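# Reseat wall cabinet side panel lip and relatch it

## Task

The side panel of the wall cabinet is currently latched with its bottom lip sitting outside the rail; get that lip into the rail and then latch the panel closed again.

## Robot and tools

Robot: two xArm7 seven-joint arms, left_arm and right_arm, each with a two-finger parallel gripper and a wrist camera. Root links stand at about (-0.058, +0.289, 0) m for left_arm and (-0.019, -0.321, 0) m for right_arm, each yawed slightly (quat_wxyz about (1, 0, 0, -0.022) and (1, 0, 0, -0.026)). A camera stand is fixed to the floor behind the arms.

Scene frame: origin at table-top height, halfway between the nominal bases; +x points out over the table, +z up, and left_arm is on the +y side (this need not match left or right in images). Reported positions (m), quaternions (wxyz) and velocities (m/s, rad/s) use this frame and may be off by a few cm, more at long reach.

Gripper: fingers extend along the gripper's +z axis and close along its y axis. end_effector_position is the point between the closed pads, roughly 2 cm short of the fingertips; closing pushes the tips about 10 mm further along +z, mostly while the pads are more than 40 mm apart.

execute_actions(actions, cameras): actions is a list of actions; each action is a table of up to 15 rows, one row per 1/30 s step; a shorter table repeats its final row for the rest of the 15 steps. Each row is one flat list of 14 numbers, all in [-1, 1], covering both arms even if one is idle: left_arm dx, dy, dz, rx, ry, rz, opening, then right_arm the same seven. dx..rz are offsets, not poses: they are measured from that arm's Hand target as it was when the action began, along the Hand target's own axes, with 1.0 = 0.6 m or 180 degrees; rx, ry, rz form one rotation vector. Every row in an action is relative to the same start, but the next action starts from the new Hand target, so repeating a row keeps moving the arm. Six zeros re-command the current Hand target. opening is absolute: +1 fully open (0.084 m), -1 closed; a 0 is a real half-open command, so resend the present value to leave a gripper unchanged. Images return only for an empty actions list or when cameras names them (names: cam_high, cam_low, cam_left_wrist, cam_right_wrist, or "all"; an unknown name voids the call).

move(target, speed, blend, opening_speed, blocking, cameras): target is one 14-number row in the same layout and scale, or a list of up to 15 such rows. All rows are offsets from the Hand targets at the move's start (not from the previous row), in each Hand target's axes. Paths are straight, end together, and are capped at 10 s. speed: m/s, 0.002 to 1, default 0.25 (rotation up to twice that in rad/s), one value or one per row. blend: corner rounding in m per row; 0 stops at each row. opening_speed: change rate of opening per second on the -1..+1 scale, at least 0.2. blocking=false returns after about 0.5 s while the move continues. Paths ignore obstacles and the other arm; faster moves overshoot and hit harder. The result adds a "move:" line giving the ending (done, off_target, moving, held, fault) and any limits (paced = pose clipped, held = steps withheld). done means at rest within 3 mm and 2 degrees; it says nothing about contact.

wait(seconds 0 to 10): lets time pass holding last commands. stop: brakes a running move. zoom_image(camera, region=[x0, y0, x1, y1] pixels, top-left origin, at most 504 by 504) enlarges part of that camera's newest image. clear_fault(arm): clears a reported torque fault on left_arm or right_arm. read_manual(section) gives licence texts. finished_scene(scene): ends the current scene, given its number; irreversible, so call it only once the panel is seated and latched and will stay so unaided.

Control details: each step the commanded pose is clipped to within 70 mm and 16 degrees of the measured gripper pose; "Hand target" in the result is that clipped command, and the next offsets start there. A gripper may stop short of it; a further command (even zeros) asks again, or send the remaining gap as an offset. Large wrist turns can swing the elbow. If a blocked arm keeps pressing, command its target back behind the gripper.

Results: per-arm pose, velocities (omitted when joints read "within noise"), grip_measured (same scale as opening; the last Joint positions value is the opening in m), joint torques (include gravity; offset, scaled and noisy), Tool commands, motor temperatures, and for execute_actions some per-step positions. To hold something, command an opening clearly below grip_measured; about 24 N per pad at most.

Safety: avoid slamming or pushing hard into the cabinet, table or other fixed things, dropping parts, and releasing anything still moving. Nothing may fall off or be left off the table. Loose items may be nudged by outside pushes. Keep the arms apart: a clearance check holds some commands but contact between arms, or one gripper closing on the other's fingers, can fail the task. Contact torque at a joint's limit (N m: waist 42.7, shoulder 42.9, upper arm roll 27.3, elbow 27.3, forearm roll 27.3, wrist pitch 14.7, wrist roll 15.3) or a motor pinned at its limit for 1 s causes a TORQUE FAULT; the arm halts until clear_fault. Stretched arms, loads and unreachable targets heat motors: MOTOR HOT appears at 65 °C, and at 80 °C the arm is braked for 30 to 60 s or longer. Any arm stop is costly; move smoothly and gently.

Cameras: all four images are 672x504. Wrist camera images may lag while the arm moves; fixed-camera calibration is best near image centre.

Each tool is called after "Call:" as name([rows], argument=value, ...), one row to a line, values as JSON.

## Session

Call:
execute_actions(actions=[])

Scene clock: 0.00 s.
left_arm: end_effector_position=(+0.0759, +0.1416, +0.2760) grip_measured=+1.00 end_effector_quat_wxyz=(-0.267, +0.184, +0.882, -0.343) | right_arm: end_effector_position=(+0.3679, -0.2963, +0.3496) grip_measured=+1.00 end_effector_quat_wxyz=(-0.326, -0.326, +0.883, -0.085)
Joint positions: left_arm=[-1.46 -1.529 1.036 0.518 0.199 1.564 2.402 0.084] | right_arm=[-0.018 0.26 0.378 1.738 -0.324 2.149 2.677 0.084]
Joint velocities: within noise
Joint torques (N m): no reading
Motor temperatures (°C): left_arm=[29 39 35 32 28 39 37] | right_arm=[32 37 35 38 34 34 33]
Hand target: left_arm +0.0759, +0.1416, +0.2760; -0.267, +0.184, +0.882, -0.343 | right_arm +0.3679, -0.2963, +0.3496; -0.326, -0.326, +0.883, -0.085
Tool commands: left_gripper/opening=+1.0 right_gripper/opening=+1.0

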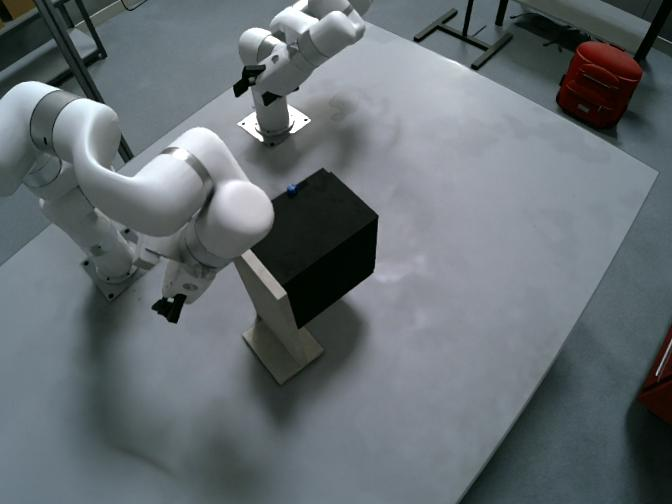

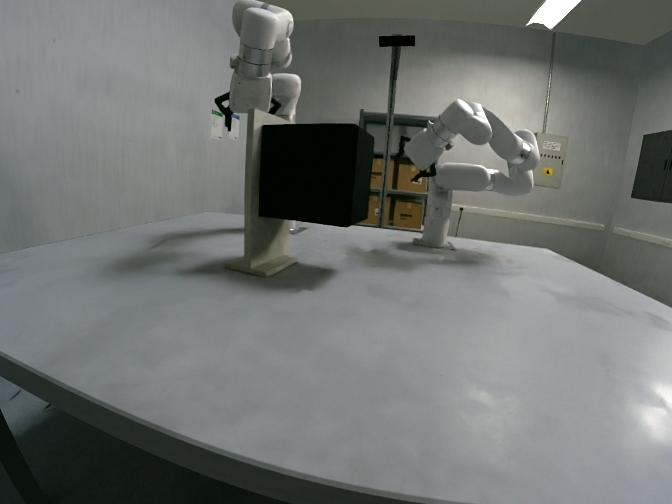

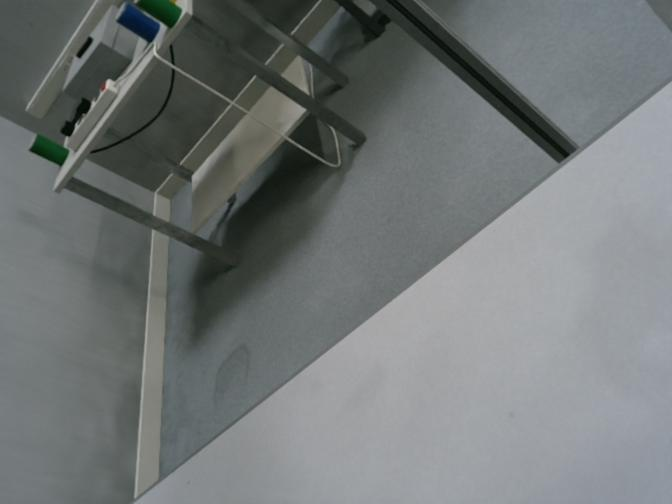

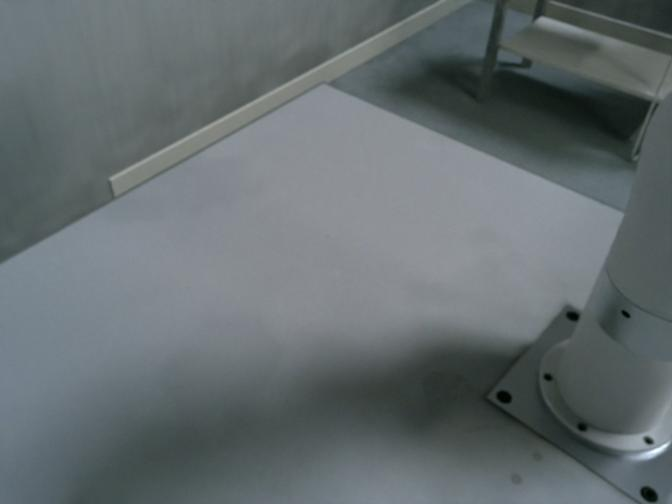

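Call:
zoom_image(camera="cam_high", region=[200, 140, 420, 400])

Call:
zoom_image(camera="cam_low", region=[200, 90, 420, 290])

Scaled by 1.938 from the camera's 672x504 image, which has a finer 960x720 frame.

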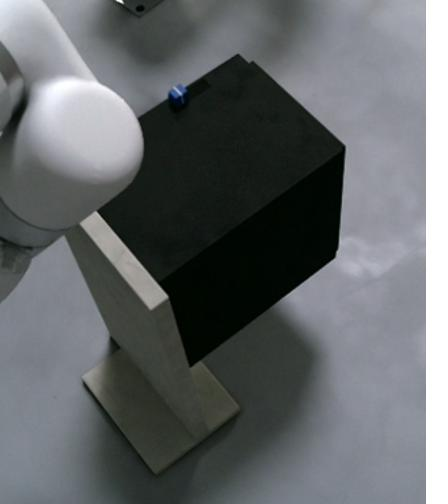

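Scaled by 2.291 from the camera's 672x504 image, which has a finer 960x720 frame.

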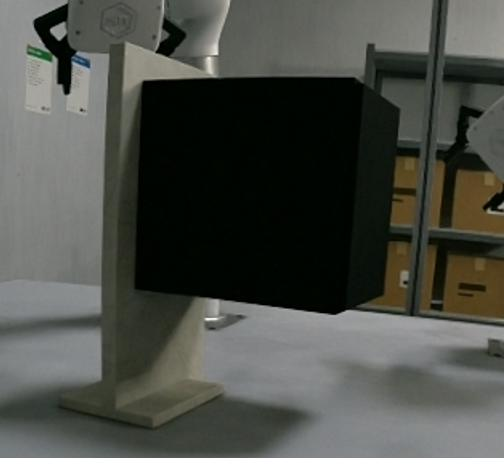

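Call:
move([
  [0,0,0,0,0,0,1, 0.178,0.2005,0.0973,0.26,0.035,-0.191,1],
  [0,0,0,0,0,0,1, -0.0732,0.4652,0.15,0.650,0.0873,-0.477,1],
], speed=0.45, blend=[0.05,0], cameras=["all"])

Scene clock: 103.07 s.
left_arm: end_effector_position=(+0.0759, +0.1416, +0.2760) grip_measured=+1.00 end_effector_quat_wxyz=(-0.267, +0.184, +0.882, -0.343) | right_arm: end_effector_position=(+0.1701, -0.0903, +0.2700) grip_measured=+1.00 end_effector_quat_wxyz=(-0.016, +0.834, +0.023, +0.552)
Joint positions: left_arm=[-1.46 -1.529 1.036 0.518 0.199 1.564 2.402 0.084] | right_arm=[1.036 -1.059 0.62 0.161 -0.762 0.943 1.762 0.084]
Joint torques (N m): left_arm=[0.37 8.18 -11.65 4.94 -1.8 -1.17 0.04] | right_arm=[-2.34 0.82 -4.4 10.75 -1.94 -0.96 -0.12]
Hand target: left_arm +0.0759, +0.1416, +0.2760; -0.267, +0.184, +0.882, -0.343 | right_arm +0.1701, -0.0903, +0.2700; -0.016, +0.834, +0.023, +0.552
Off the commanded pose: left_arm 0.000 m, 0 deg | right_arm 0.000 m, 0 deg.
move: done
camera_calibration:
cam_right_wrist: T_world_to_cam=[[0.0862162, -0.995914, -0.0268838, -0.0590375], [-0.268123, 0.00279417, -0.963381, 0.393047], [0.959519, 0.0902672, -0.266787, 0.0403512], [0, 0, 0, 1]] pos_world=[0.0717572, -0.0635369, 0.387832]

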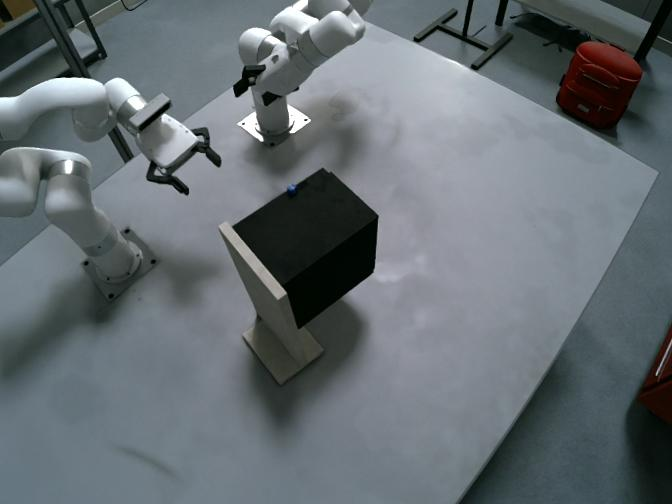

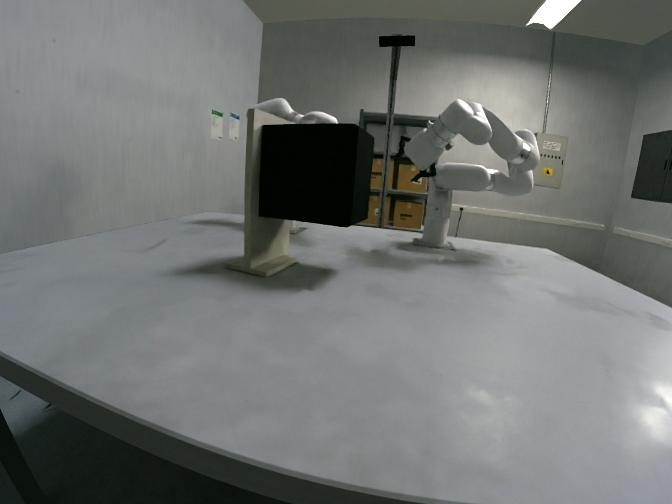

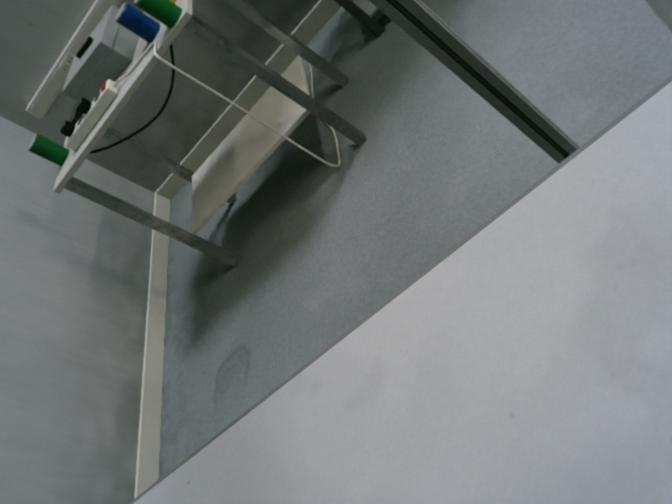

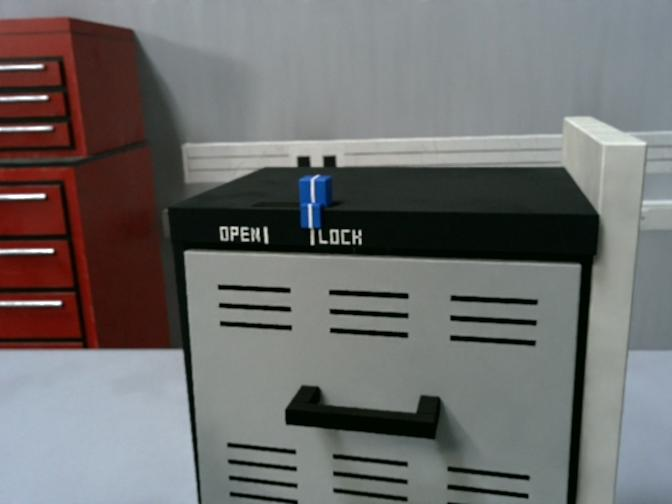

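Call:
zoom_image(camera="cam_right_wrist", region=[150, 140, 654, 504])

Scaled by 1.000.

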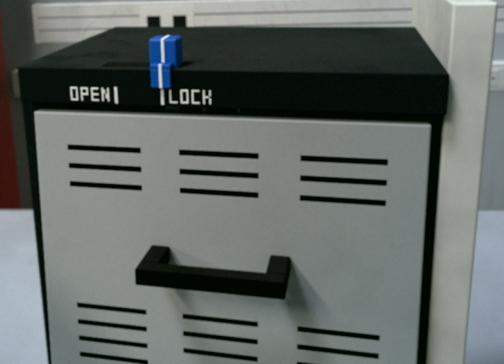

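Call:
zoom_image(camera="cam_right_wrist", region=[160, 150, 400, 330])

Call:
move(target=[0,0,0,0,0,0,1, -0.23,-0.05,0.0978,0,0.03,0,1], speed=0.3, cameras=["cam_right_wrist"])

Scaled by 2.100 from the camera's 672x504 image, which has a finer 960x720 frame.

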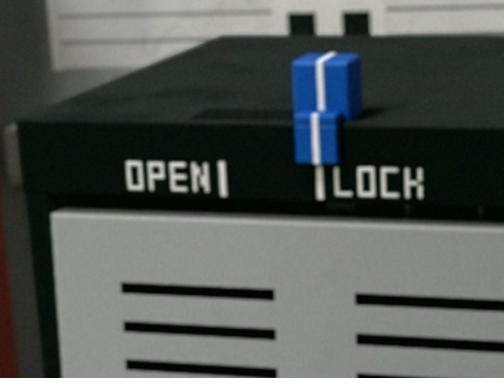

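Scene clock: 140.63 s.
left_arm: end_effector_position=(+0.0759, +0.1416, +0.2760) grip_measured=+1.00 end_effector_quat_wxyz=(-0.267, +0.184, +0.882, -0.343) | right_arm: end_effector_position=(+0.1647, -0.0846, +0.2115) grip_measured=+1.00 end_effector_quat_wxyz=(-0.020, +0.830, +0.031, +0.557)
Joint positions: left_arm=[-1.46 -1.529 1.036 0.518 0.199 1.564 2.402 0.084] | right_arm=[0.977 -0.919 0.782 0.105 -0.811 0.845 2.005 0.084]
Joint torques (N m): left_arm=[0.11 8.21 -12.06 4.95 -1.95 -1.14 0.17] | right_arm=[1.78 -0.13 -4.62 9.49 0.57 0.49 -0.52]
Hand target: left_arm +0.0759, +0.1416, +0.2760; -0.267, +0.184, +0.882, -0.343 | right_arm +0.1647, -0.0846, +0.2115; -0.020, +0.830, +0.031, +0.557 (not the last commanded pose)
Off the commanded pose: left_arm 0.000 m, 0 deg | right_arm 0.095 m, 5 deg.
move: held (right_arm; a check stopped the path); limits=held
pose unreachable (right arm): on one or more control steps of this call, first in action 0 (counted from 0), this arm could not follow its commanded pose, so it was not sent that pose on those steps. It may still have moved: this result reports where it is.
cause: moving toward the commanded pose would bring two parts of the arm too close to each other (joints 3 (upper arm roll) to 5 (forearm roll) lie between them).
camera_calibration:
cam_right_wrist: T_world_to_cam=[[0.103267, -0.99436, -0.0241725, -0.0577279], [-0.255963, -0.00308281, -0.966682, 0.333454], [0.961155, 0.106014, -0.254838, 0.0278329], [0, 0, 0, 1]] pos_world=[0.0645615, -0.059325, 0.328041]
Images, in order (width x height): cam_right_wrist 672x504.

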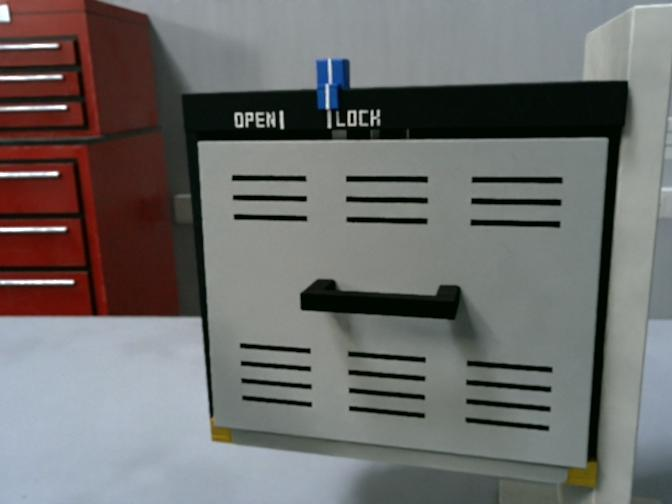

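Call:
zoom_image(camera="cam_right_wrist", region=[190, 330, 400, 504])

Call:
zoom_image(camera="cam_right_wrist", region=[420, 330, 640, 504])

Call:
zoom_image(camera="cam_right_wrist", region=[180, 50, 430, 200])

Scaled by 2.400 from the camera's 672x504 image, which has a finer 960x720 frame.

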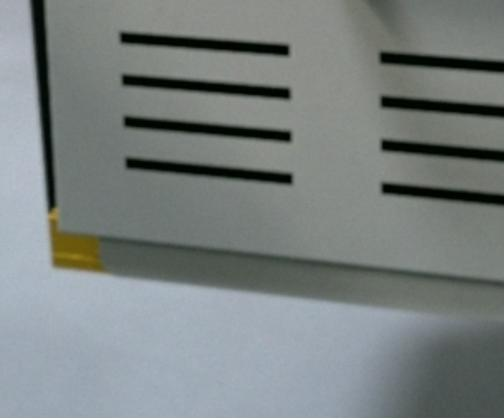

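Scaled by 2.291 from the camera's 672x504 image, which has a finer 960x720 frame.

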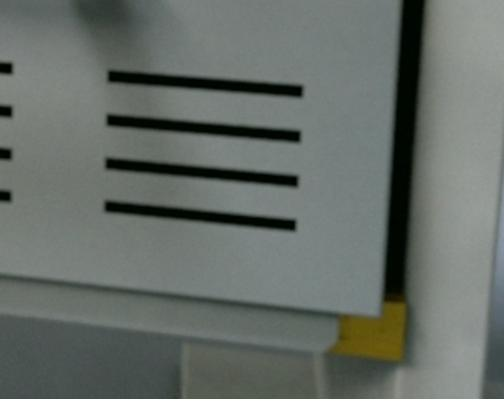

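Scaled by 2.016 from the camera's 672x504 image, which has a finer 960x720 frame.

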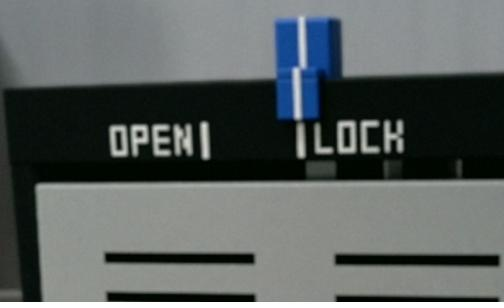

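Call:
zoom_image(camera="cam_right_wrist", region=[290, 260, 480, 340])

Scaled by 2.653 from the camera's 672x504 image, which has a finer 960x720 frame.

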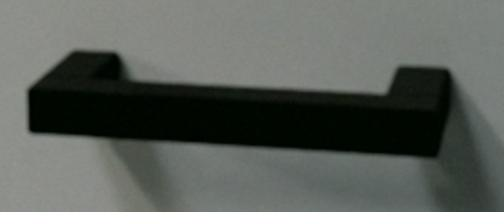

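Call:
move(target=[-0.2662,0.046,-0.2635,-0.1717,-0.4094,0.2885,1, 0.091,-0.0668,0.1558,-0.1487,0.0435,-0.4778,1], speed=0.35, cameras=["cam_left_wrist","cam_right_wrist","cam_high"])

Scene clock: 317.93 s.
left_arm: end_effector_position=(+0.2701, +0.1584, +0.2983) grip_measured=+1.00 end_effector_quat_wxyz=(+0.414, +0.341, +0.805, -0.255) | right_arm: end_effector_position=(+0.2667, -0.0377, +0.2263) grip_measured=+1.00 end_effector_quat_wxyz=(+0.526, +0.543, +0.457, +0.468) end_effector_velocity=(+0.000, +0.002, +0.001) end_effector_angular_velocity=(+0.005, -0.001, +0.002)
Joint positions: left_arm=[-1.208 -1.881 1.104 0.28 1.229 0.981 2.963 0.084] | right_arm=[0.204 0.025 1.309 0.503 -1.549 1.6 1.103 0.084]
Joint velocities: left_arm=[within noise] | right_arm=[0.002 0.001 0 0.005 0 0.001 0 0]
Joint torques (N m): left_arm=[-2.31 9.14 -11.38 3.2 -1.56 -1.58 -0.38] | right_arm=[1.94 -5.51 1.3 9.27 -2.51 2.13 0.17]
Hand target: left_arm +0.2701, +0.1584, +0.2983; +0.414, +0.341, +0.805, -0.255 (not the last commanded pose) | right_arm +0.2667, -0.0377, +0.2263; +0.526, +0.543, +0.457, +0.468 (not the last commanded pose)
Off the commanded pose: left_arm 0.030 m, 12 deg | right_arm 0.002 m, 2 deg.
move: held (left_arm; a check stopped the path); limits=held
pose unreachable (left arm): on one or more control steps of this call, first in action 0 (counted from 0), this arm could not follow its commanded pose, so it was not sent that pose on those steps. It may still have moved: this result reports where it is.
cause: moving toward the commanded pose would bring two parts of the arm too close to each other (joints 3 (upper arm roll) to 5 (forearm roll) lie between them).
camera_calibration:
cam_left_wrist: T_world_to_cam=[[0.789639, 0.601245, -0.122371, -0.230589], [0.44895, -0.430228, 0.783165, -0.200425], [0.418227, -0.673356, -0.609654, 0.299233], [0, 0, 0, 1]] pos_world=[0.146916, 0.253902, 0.311177]
cam_right_wrist: T_world_to_cam=[[0.0407467, -0.0463821, 0.998092, -0.200182], [-0.0137105, -0.998854, -0.0458578, 0.0634919], [0.999075, -0.0118158, -0.0413359, -0.134181], [0, 0, 0, 1]] pos_world=[0.143084, 0.0525488, 0.197166]
Images, in order (width x height): cam_high 672x504, cam_left_wrist 672x504, cam_right_wrist 672x504.

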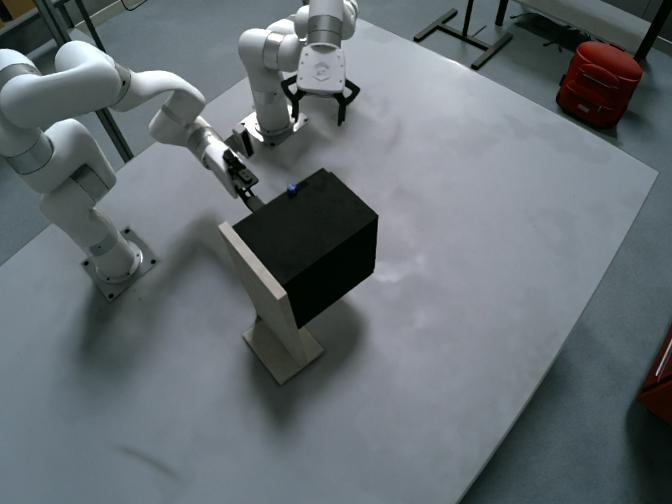

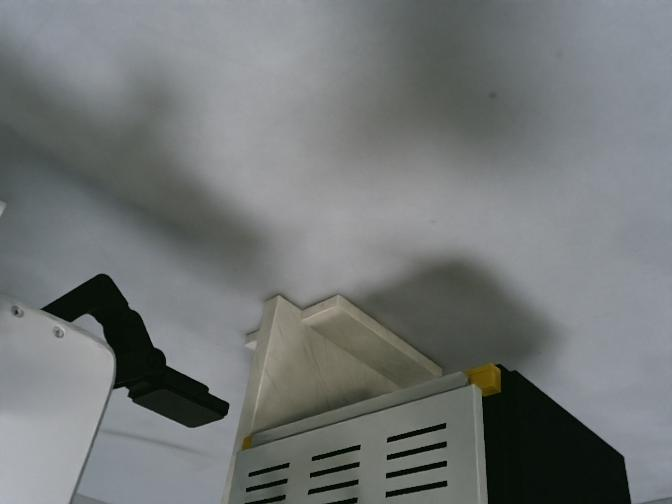

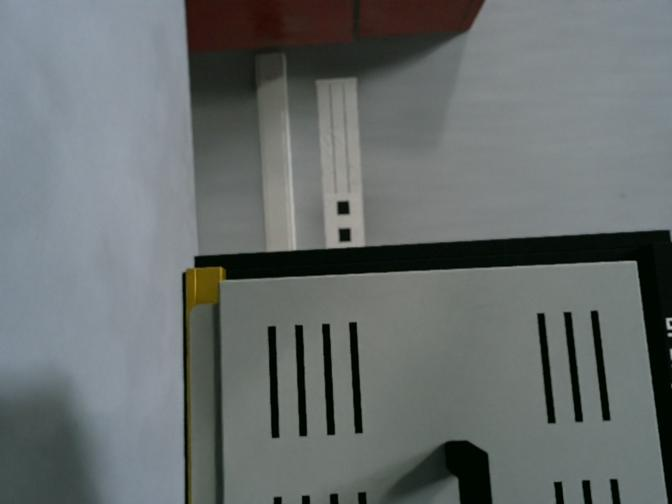

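Call:
zoom_image(camera="cam_right_wrist", region=[160, 240, 360, 390])

Call:
zoom_image(camera="cam_left_wrist", region=[220, 340, 540, 504])

Scaled by 2.520 from the camera's 672x504 image, which has a finer 960x720 frame.

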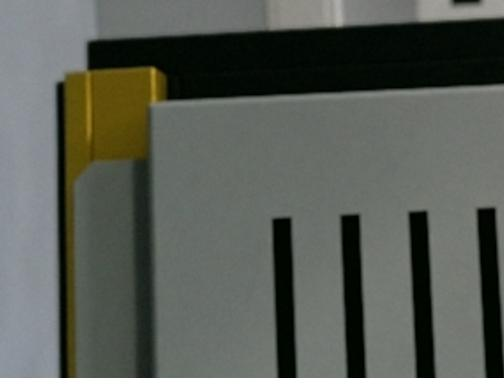

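Scaled by 1.575 from the camera's 672x504 image, which has a finer 960x720 frame.

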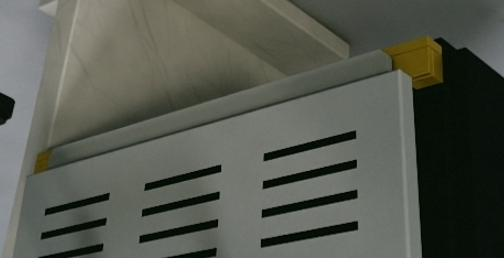

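Call:
zoom_image(camera="cam_right_wrist", region=[400, 400, 540, 504])

Scaled by 3.600 from the camera's 672x504 image, which has a finer 960x720 frame.

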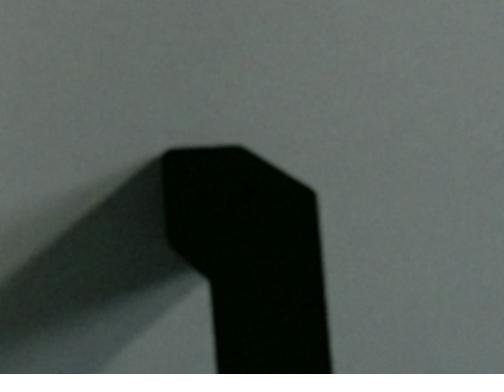

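Call:
move(target=[-0.0632,0.124,0.0435,0.0951,-0.0992,0.0833,1, 0.0027,0.0045,0.1095,-0.0024,0.0013,-0.0087,1], speed=0.25, cameras=["cam_left_wrist","cam_right_wrist"])

Scene clock: 387.07 s.
left_arm: end_effector_position=(+0.3556, +0.1749, +0.3069) grip_measured=+1.00 end_effector_quat_wxyz=(+0.507, +0.457, +0.633, -0.365) | right_arm: end_effector_position=(+0.3320, -0.0456, +0.2284) grip_measured=+1.00 end_effector_quat_wxyz=(+0.533, +0.534, +0.464, +0.464)
Joint positions: left_arm=[-1.402 -2.061 1.354 0.609 1.051 0.883 3.713 0.084] | right_arm=[0.096 0.061 1.195 0.523 -1.767 1.526 1.07 0.084]
Joint torques (N m): left_arm=[-1.87 1.54 -15.33 -2.23 -1.59 -1.13 0.43] | right_arm=[-2.26 -7.54 0.1 9.54 -2.42 1.77 -0.51]
Hand target: left_arm +0.3556, +0.1749, +0.3069; +0.507, +0.457, +0.633, -0.365 | right_arm +0.3320, -0.0456, +0.2284; +0.533, +0.534, +0.464, +0.464
Off the commanded pose: left_arm 0.000 m, 0 deg | right_arm 0.000 m, 0 deg.
joint sent to its limit (left arm) — joint 2 (shoulder), lower limit. The joint targets still meet the commanded pose.
move: done
camera_calibration:
cam_left_wrist: T_world_to_cam=[[0.960681, 0.276823, 0.0214785, -0.355222], [0.0696527, -0.315158, 0.94648, -0.173813], [0.268777, -0.907769, -0.322047, 0.285701], [0, 0, 0, 1]] pos_world=[0.276571, 0.302905, 0.264149]
cam_right_wrist: T_world_to_cam=[[0.0369231, -0.0180187, 0.999156, -0.203019], [-0.00975317, -0.999796, -0.0176698, 0.0488384], [0.999271, -0.00909251, -0.0370914, -0.20036], [0, 0, 0, 1]] pos_world=[0.208186, 0.0433485, 0.196279]
Images, in order (width x height): cam_left_wrist 672x504, cam_right_wrist 672x504.

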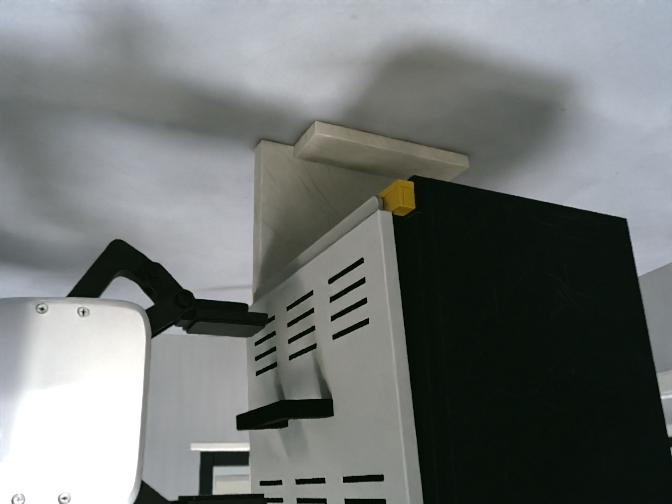

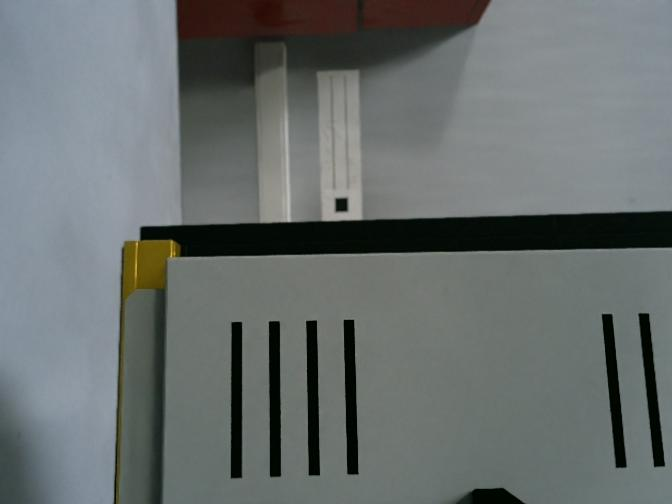

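Call:
zoom_image(camera="cam_left_wrist", region=[330, 160, 470, 300])

Call:
zoom_image(camera="cam_left_wrist", region=[180, 290, 460, 504])

Scaled by 3.600 from the camera's 672x504 image, which has a finer 960x720 frame.

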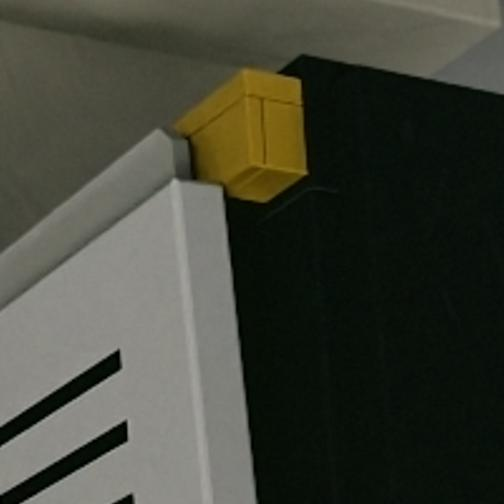

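Scaled by 1.800 from the camera's 672x504 image, which has a finer 960x720 frame.

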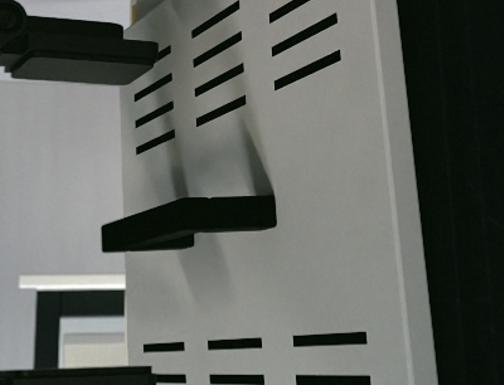

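Call:
zoom_image(camera="cam_right_wrist", region=[105, 215, 205, 345])

Scaled by 3.877 from the camera's 672x504 image, which has a finer 960x720 frame.

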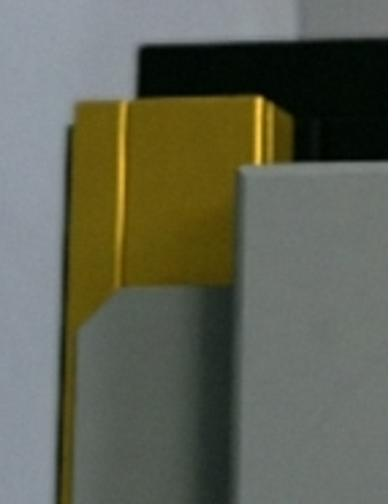

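Call:
move([
  [-0.2515,-0.1467,0.246,-0.2912,0.2346,-0.2142,1, 0,0,0.0083,0.0167,0,0,1],
  [-0.2515,-0.1467,0.246,-0.2912,0.2346,-0.2142,1, 0,0,0.0083,0.0167,0,0,-0.95],
], speed=0.3, opening_speed=1.2, cameras=["all"])

Scene clock: 466.50 s.
left_arm: end_effector_position=(+0.3281, -0.0210, +0.4217) grip_measured=+1.00 end_effector_quat_wxyz=(+0.259, +0.068, +0.963, -0.018) | right_arm: end_effector_position=(+0.3371, -0.0465, +0.2290) grip_measured=-0.76 end_effector_quat_wxyz=(+0.520, +0.548, +0.475, +0.452)
Joint positions: left_arm=[-1.958 -0.491 0.881 1.268 0.832 1.331 2.059 0.084] | right_arm=[0.071 -0.039 1.178 0.528 -1.728 1.377 1.042 0.01]
Joint torques (N m): left_arm=[-2.33 0.32 -6.98 11.1 -0.61 -1.08 0.62] | right_arm=[-4.21 15.91 -5.09 -1.89 5.81 -6.59 -0.27]
Hand target: left_arm +0.3281, -0.0210, +0.4217; +0.259, +0.068, +0.963, -0.018 | right_arm +0.3369, -0.0463, +0.2284; +0.519, +0.548, +0.476, +0.451
Off the commanded pose: left_arm 0.000 m, 0 deg | right_arm 0.001 m, 0 deg.
move: done
camera_calibration:
cam_left_wrist: T_world_to_cam=[[0.184021, 0.982771, -0.0172337, 0.00895904], [0.898952, -0.161184, 0.407316, -0.38373], [0.39752, -0.090447, -0.913125, 0.376333], [0, 0, 0, 1]] pos_world=[0.193706, -0.0366176, 0.500092]
cam_right_wrist: T_world_to_cam=[[0.0865274, -0.0252306, 0.99593, -0.220158], [-0.0116482, -0.999637, -0.0243125, 0.0501545], [0.996181, -0.00949707, -0.0867898, -0.192981], [0, 0, 0, 1]] pos_world=[0.211878, 0.0427488, 0.203733]

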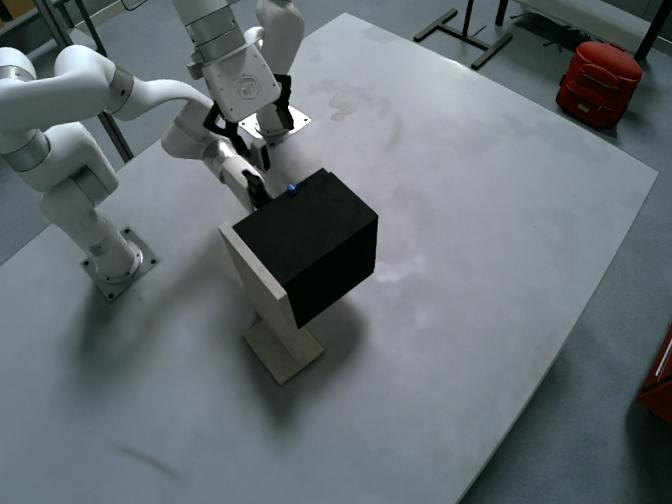

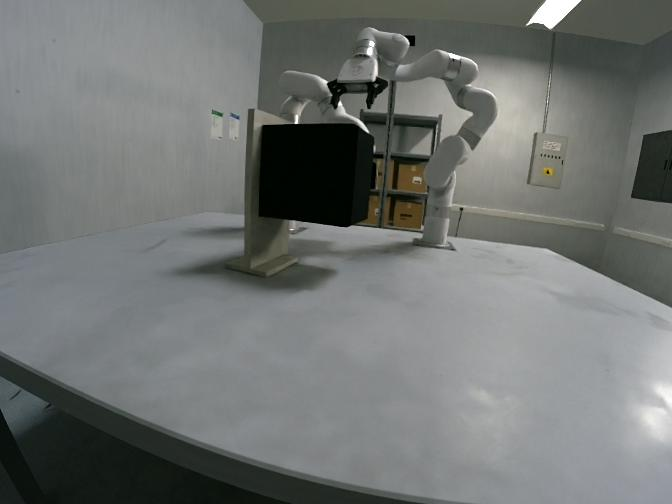

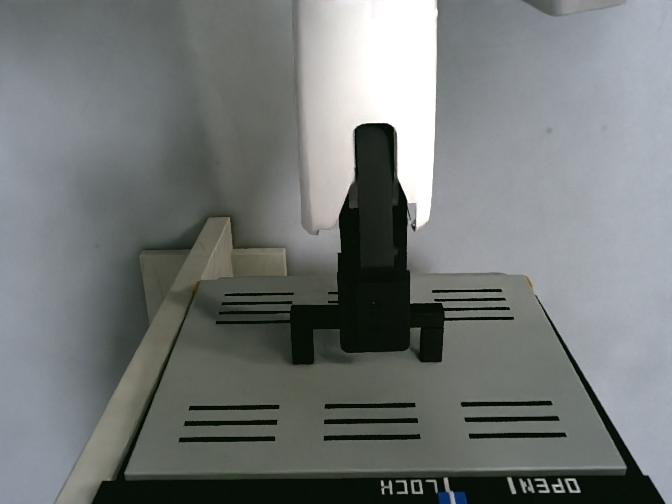

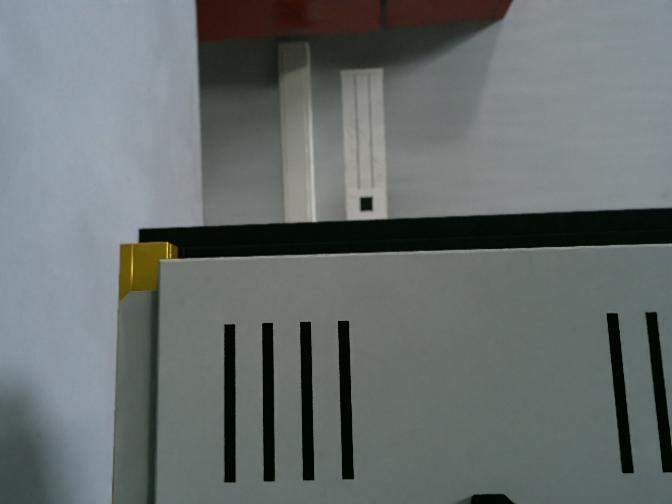

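Call:
move(target=[-0.0655,-0.0065,0.0797,0,0.1667,0,-0.5, 0,0.001,0.0003,0,0,0,-0.95], speed=0.25, cameras=["cam_left_wrist","cam_high"])

Scene clock: 516.20 s.
left_arm: end_effector_position=(+0.3850, -0.0330, +0.4000) grip_measured=-0.52 end_effector_quat_wxyz=(+0.001, +0.071, +0.997, +0.000) | right_arm: end_effector_position=(+0.3373, -0.0466, +0.2295) grip_measured=-0.78 end_effector_quat_wxyz=(+0.520, +0.548, +0.475, +0.451)
Joint positions: left_arm=[-3.002 -0.545 1.943 2.052 0.52 1.8 2.367 0.021] | right_arm=[0.072 -0.043 1.176 0.528 -1.727 1.372 1.041 0.01]
Joint torques (N m): left_arm=[-1.75 17.36 -7.23 9.21 1.25 -0.9 0.61] | right_arm=[-5.57 11.96 -7.3 -0.55 6.2 -6.58 -0.38]
Hand target: left_arm +0.3850, -0.0330, +0.4001; +0.001, +0.071, +0.997, +0.000 | right_arm +0.3371, -0.0463, +0.2290; +0.519, +0.548, +0.476, +0.451
Off the commanded pose: left_arm 0.000 m, 0 deg | right_arm 0.001 m, 0 deg.
move: done
camera_calibration:
cam_left_wrist: T_world_to_cam=[[0.169787, 0.984799, -0.0366488, 0.0232125], [0.979512, -0.172729, -0.103543, -0.255022], [-0.108299, -0.0183177, -0.99395, 0.562274], [0, 0, 0, 1]] pos_world=[0.30675, -0.0566097, 0.533317]
Images, in order (width x height): cam_high 672x504, cam_left_wrist 672x504.

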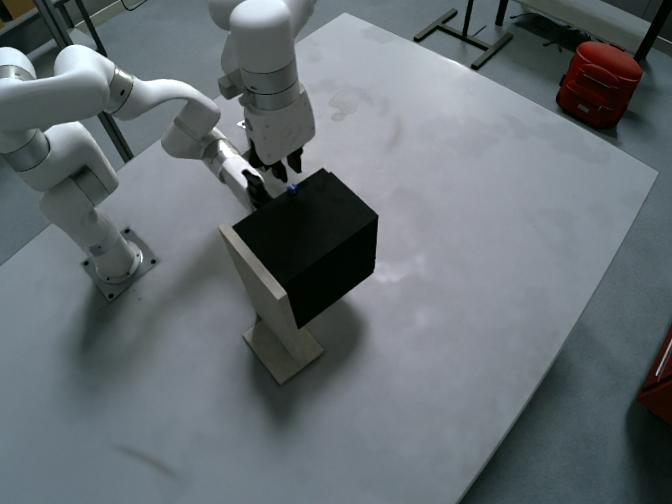

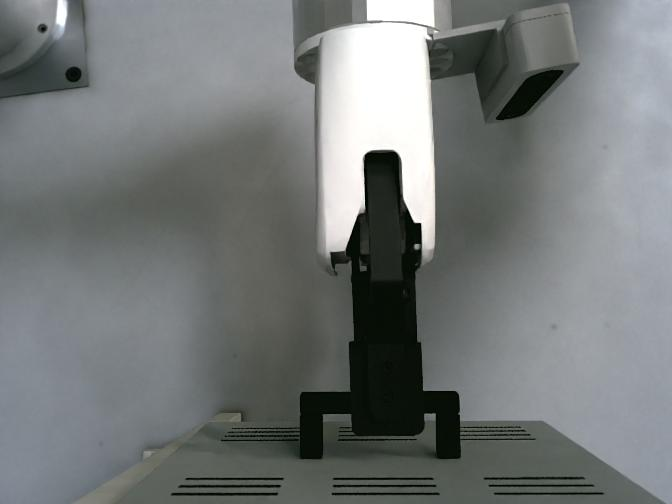

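Call:
move(target=[-0.0655,-0.0065,0.0,0,0,0,-0.5, 0,0.0017,0,0,0,0,-0.95], speed=0.1, cameras=["cam_right_wrist","cam_low"])

Scene clock: 528.67 s.
left_arm: end_effector_position=(+0.4233, -0.0424, +0.4001) grip_measured=-0.52 end_effector_quat_wxyz=(+0.001, +0.071, +0.997, +0.000) | right_arm: end_effector_position=(+0.3373, -0.0465, +0.2302) grip_measured=-0.80 end_effector_quat_wxyz=(+0.520, +0.548, +0.476, +0.451)
Joint positions: left_arm=[-3.258 -0.705 2.064 2.394 0.657 1.926 2.429 0.021] | right_arm=[0.073 -0.051 1.173 0.528 -1.724 1.364 1.039 0.009]
Joint torques (N m): left_arm=[-2.49 22.6 -6.24 7.86 1.24 -0.87 0.65] | right_arm=[-3.29 7.59 -5.53 -0.36 6.1 -5.7 -0.32]
Hand target: left_arm +0.4234, -0.0425, +0.4001; +0.001, +0.071, +0.997, +0.000 | right_arm +0.3372, -0.0463, +0.2300; +0.519, +0.548, +0.476, +0.451
Off the commanded pose: left_arm 0.000 m, 0 deg | right_arm 0.000 m, 0 deg.
move: done
camera_calibration:
cam_right_wrist: T_world_to_cam=[[0.0878354, -0.0253081, 0.995813, -0.22181], [-0.0112873, -0.999638, -0.0244097, 0.0501336], [0.996071, -0.00909605, -0.0880893, -0.192687], [0, 0, 0, 1]] pos_world=[0.211978, 0.0427492, 0.205131]
Images, in order (width x height): cam_low 672x504, cam_right_wrist 672x504.

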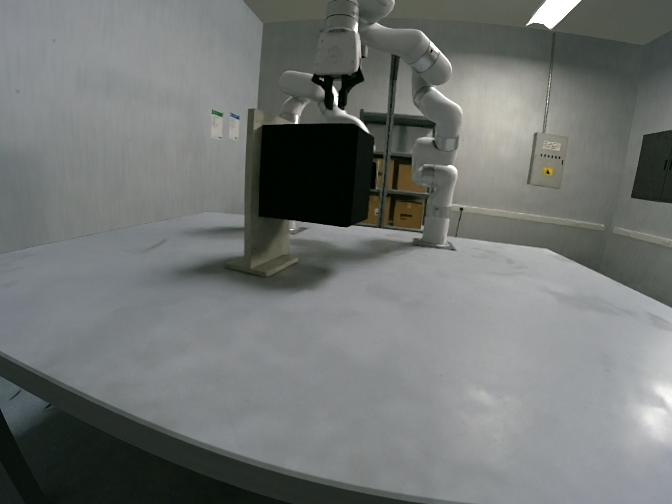

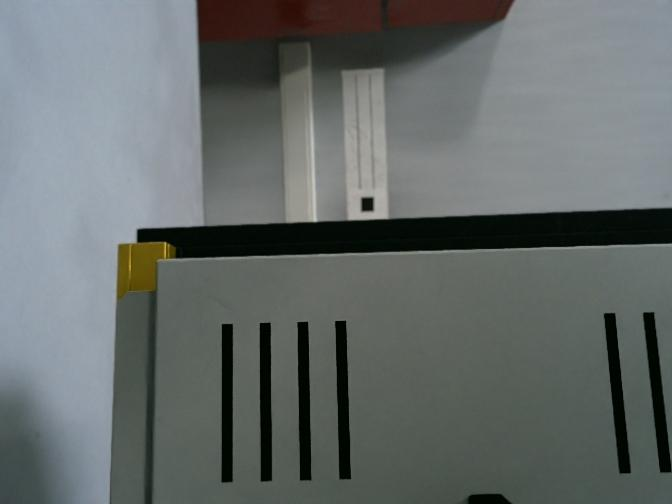

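Call:
zoom_image(camera="cam_right_wrist", region=[105, 215, 205, 345])

Scaled by 3.877 from the camera's 672x504 image, which has a finer 960x720 frame.

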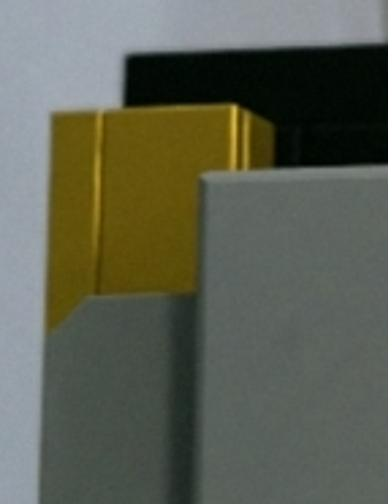

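Call:
move(target=[0.062,0,0,0,0,0,-0.5, 0,0.001,0,0,0,0,-0.95], speed=0.1, cameras=["cam_high"])

Scene clock: 550.77 s.
left_arm: end_effector_position=(+0.3865, -0.0372, +0.4001) grip_measured=-0.52 end_effector_quat_wxyz=(+0.001, +0.071, +0.997, +0.000) | right_arm: end_effector_position=(+0.3372, -0.0463, +0.2306) grip_measured=-0.80 end_effector_quat_wxyz=(+0.519, +0.548, +0.476, +0.451)
Joint positions: left_arm=[-3.031 -0.561 1.953 2.08 0.534 1.811 2.362 0.021] | right_arm=[0.073 -0.056 1.172 0.528 -1.722 1.358 1.037 0.009]
Joint torques (N m): left_arm=[2.39 21.1 -9.09 8.24 -1.53 -1.75 0.07] | right_arm=[-1.55 3.41 -3.68 1.93 5.06 -3.96 -0.35]
Hand target: left_arm +0.3865, -0.0372, +0.4001; +0.001, +0.071, +0.997, +0.000 | right_arm +0.3372, -0.0463, +0.2306; +0.519, +0.548, +0.476, +0.451
Off the commanded pose: left_arm 0.000 m, 0 deg | right_arm 0.000 m, 0 deg.
move: done
Images, in order (width x height): cam_high 672x504.

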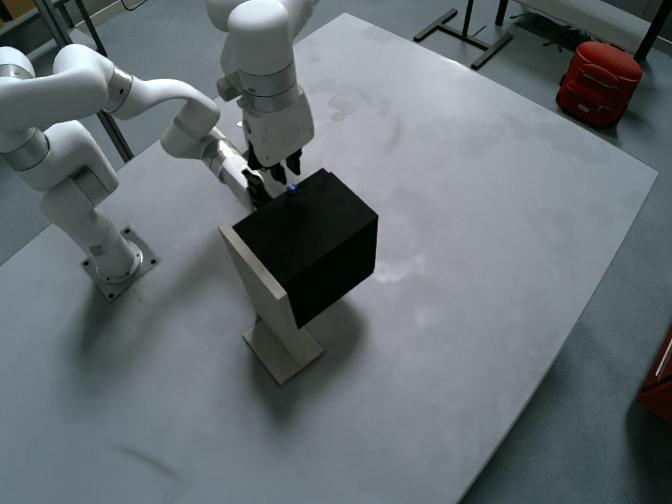

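Call:
zoom_image(camera="cam_high", region=[230, 130, 350, 220])

Scaled by 4.200 from the camera's 672x504 image, which has a finer 960x720 frame.

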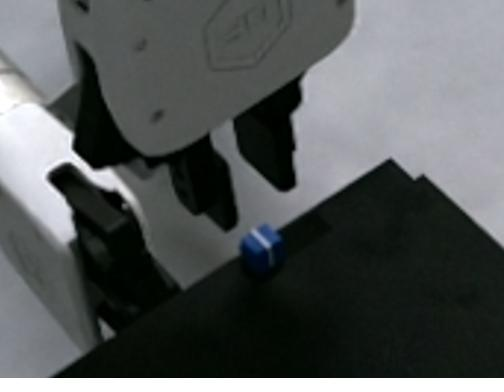

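Call:
move([
  [0.0036,0.0066,0.0,0,0,0,-0.1, 0,0.0017,0,0,0,0,-0.95],
  [0.0036,0.0066,0.0835,0,0,0,-0.1, 0,0.0017,0,0,0,0,-0.95],
], speed=0.12, blend=[0.005,0], cameras=["cam_high","cam_low"])

Call:
zoom_image(camera="cam_high", region=[240, 140, 350, 220])

Call:
zoom_image(camera="cam_low", region=[270, 60, 400, 140])

Scene clock: 580.90 s.
left_arm: end_effector_position=(+0.3850, -0.0330, +0.3500) grip_measured=-0.11 end_effector_quat_wxyz=(+0.001, +0.071, +0.997, +0.000) | right_arm: end_effector_position=(+0.3373, -0.0463, +0.2316) grip_measured=-0.80 end_effector_quat_wxyz=(+0.519, +0.548, +0.476, +0.451)
Joint positions: left_arm=[-2.862 -0.516 1.898 1.816 0.489 1.626 2.351 0.039] | right_arm=[0.073 -0.064 1.171 0.528 -1.719 1.351 1.035 0.009]
Joint torques (N m): left_arm=[2.79 17.95 -9.25 8.91 -1.23 -1.7 -0.17] | right_arm=[1.12 -7.12 -1.09 7.52 1.18 0.83 -0.45]
Hand target: left_arm +0.3850, -0.0330, +0.3500; +0.001, +0.071, +0.997, +0.000 | right_arm +0.3373, -0.0463, +0.2316; +0.519, +0.548, +0.476, +0.451
Off the commanded pose: left_arm 0.000 m, 0 deg | right_arm 0.000 m, 0 deg.
move: done; blend cut to 0.0023 m at target 1
Images, in order (width x height): cam_high 672x504, cam_low 672x504.

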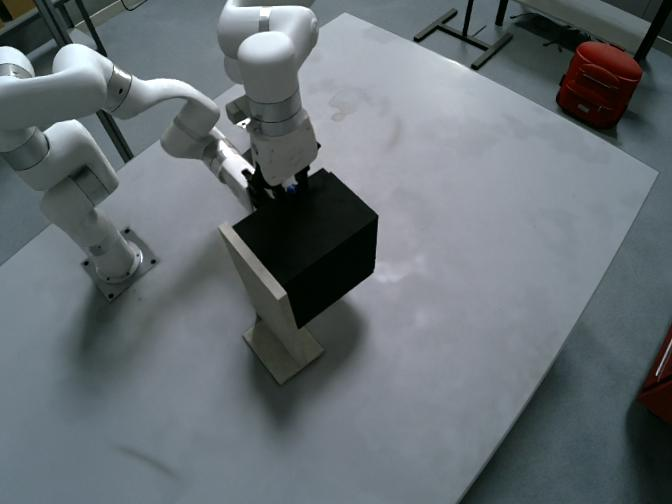

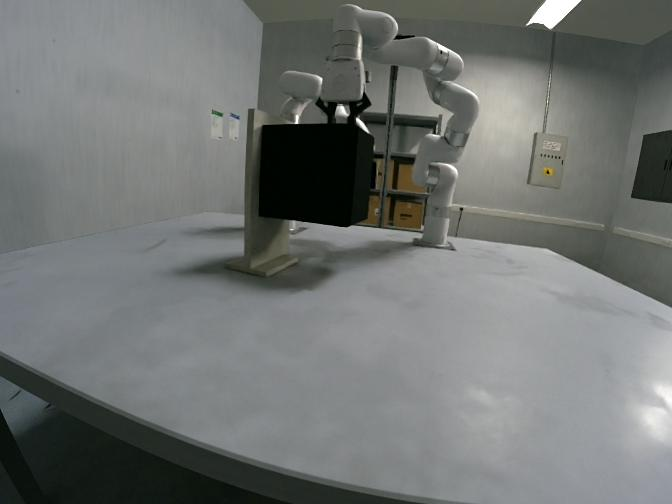

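Scaled by 4.582 from the camera's 672x504 image, which has a finer 960x720 frame.

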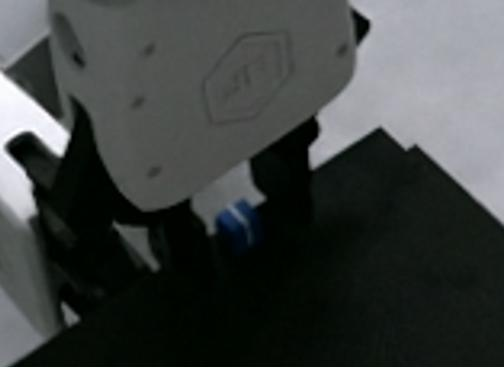

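Scaled by 3.877 from the camera's 672x504 image, which has a finer 960x720 frame.

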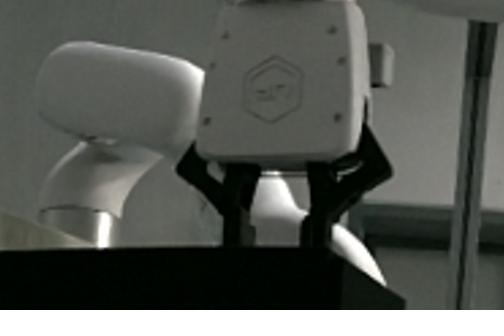

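Call:
move([
  [0,0,0,0,0,0,-0.64, 0,0,0,0,0,0,-0.95],
  [0,0.0375,0,0,0,0,-0.64, 0,0,0,0,0,0,-0.95],
], speed=0.05, opening_speed=1.2, cameras=["cam_high"])

Call:
zoom_image(camera="cam_high", region=[240, 140, 350, 220])

Scene clock: 587.30 s.
left_arm: end_effector_position=(+0.3882, -0.0107, +0.3499) grip_measured=-0.66 end_effector_quat_wxyz=(+0.001, +0.071, +0.997, +0.000) | right_arm: end_effector_position=(+0.3373, -0.0463, +0.2316) grip_measured=-0.80 end_effector_quat_wxyz=(+0.519, +0.548, +0.476, +0.451)
Joint positions: left_arm=[-2.761 -0.479 1.865 1.759 0.459 1.604 2.394 0.015] | right_arm=[0.073 -0.064 1.171 0.528 -1.719 1.351 1.035 0.009]
Joint torques (N m): left_arm=[4.02 16.01 -8.62 8.77 -1.65 -0.74 0.76] | right_arm=[-2.08 -11.38 -1.33 11.43 -3.18 2.54 -0.05]
Hand target: left_arm +0.3882, -0.0107, +0.3499; +0.001, +0.071, +0.997, +0.000 | right_arm +0.3373, -0.0463, +0.2316; +0.519, +0.548, +0.476, +0.451
Off the commanded pose: left_arm 0.000 m, 0 deg | right_arm 0.000 m, 0 deg.
move: done
Images, in order (width x height): cam_high 672x504.

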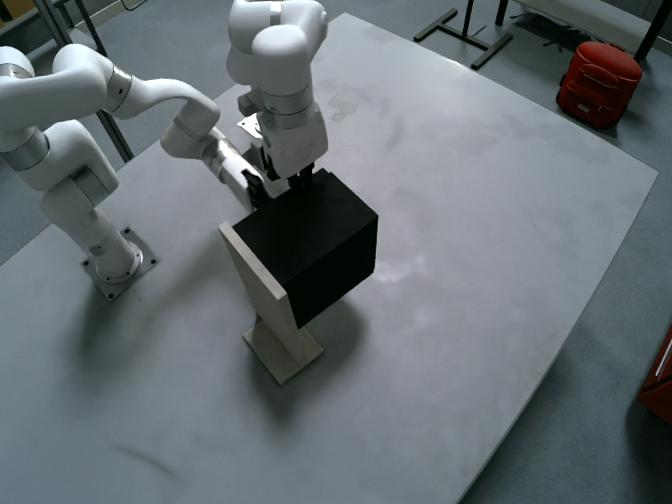

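Scaled by 4.582 from the camera's 672x504 image, which has a finer 960x720 frame.

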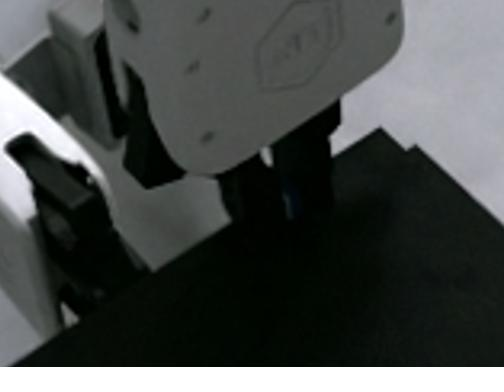

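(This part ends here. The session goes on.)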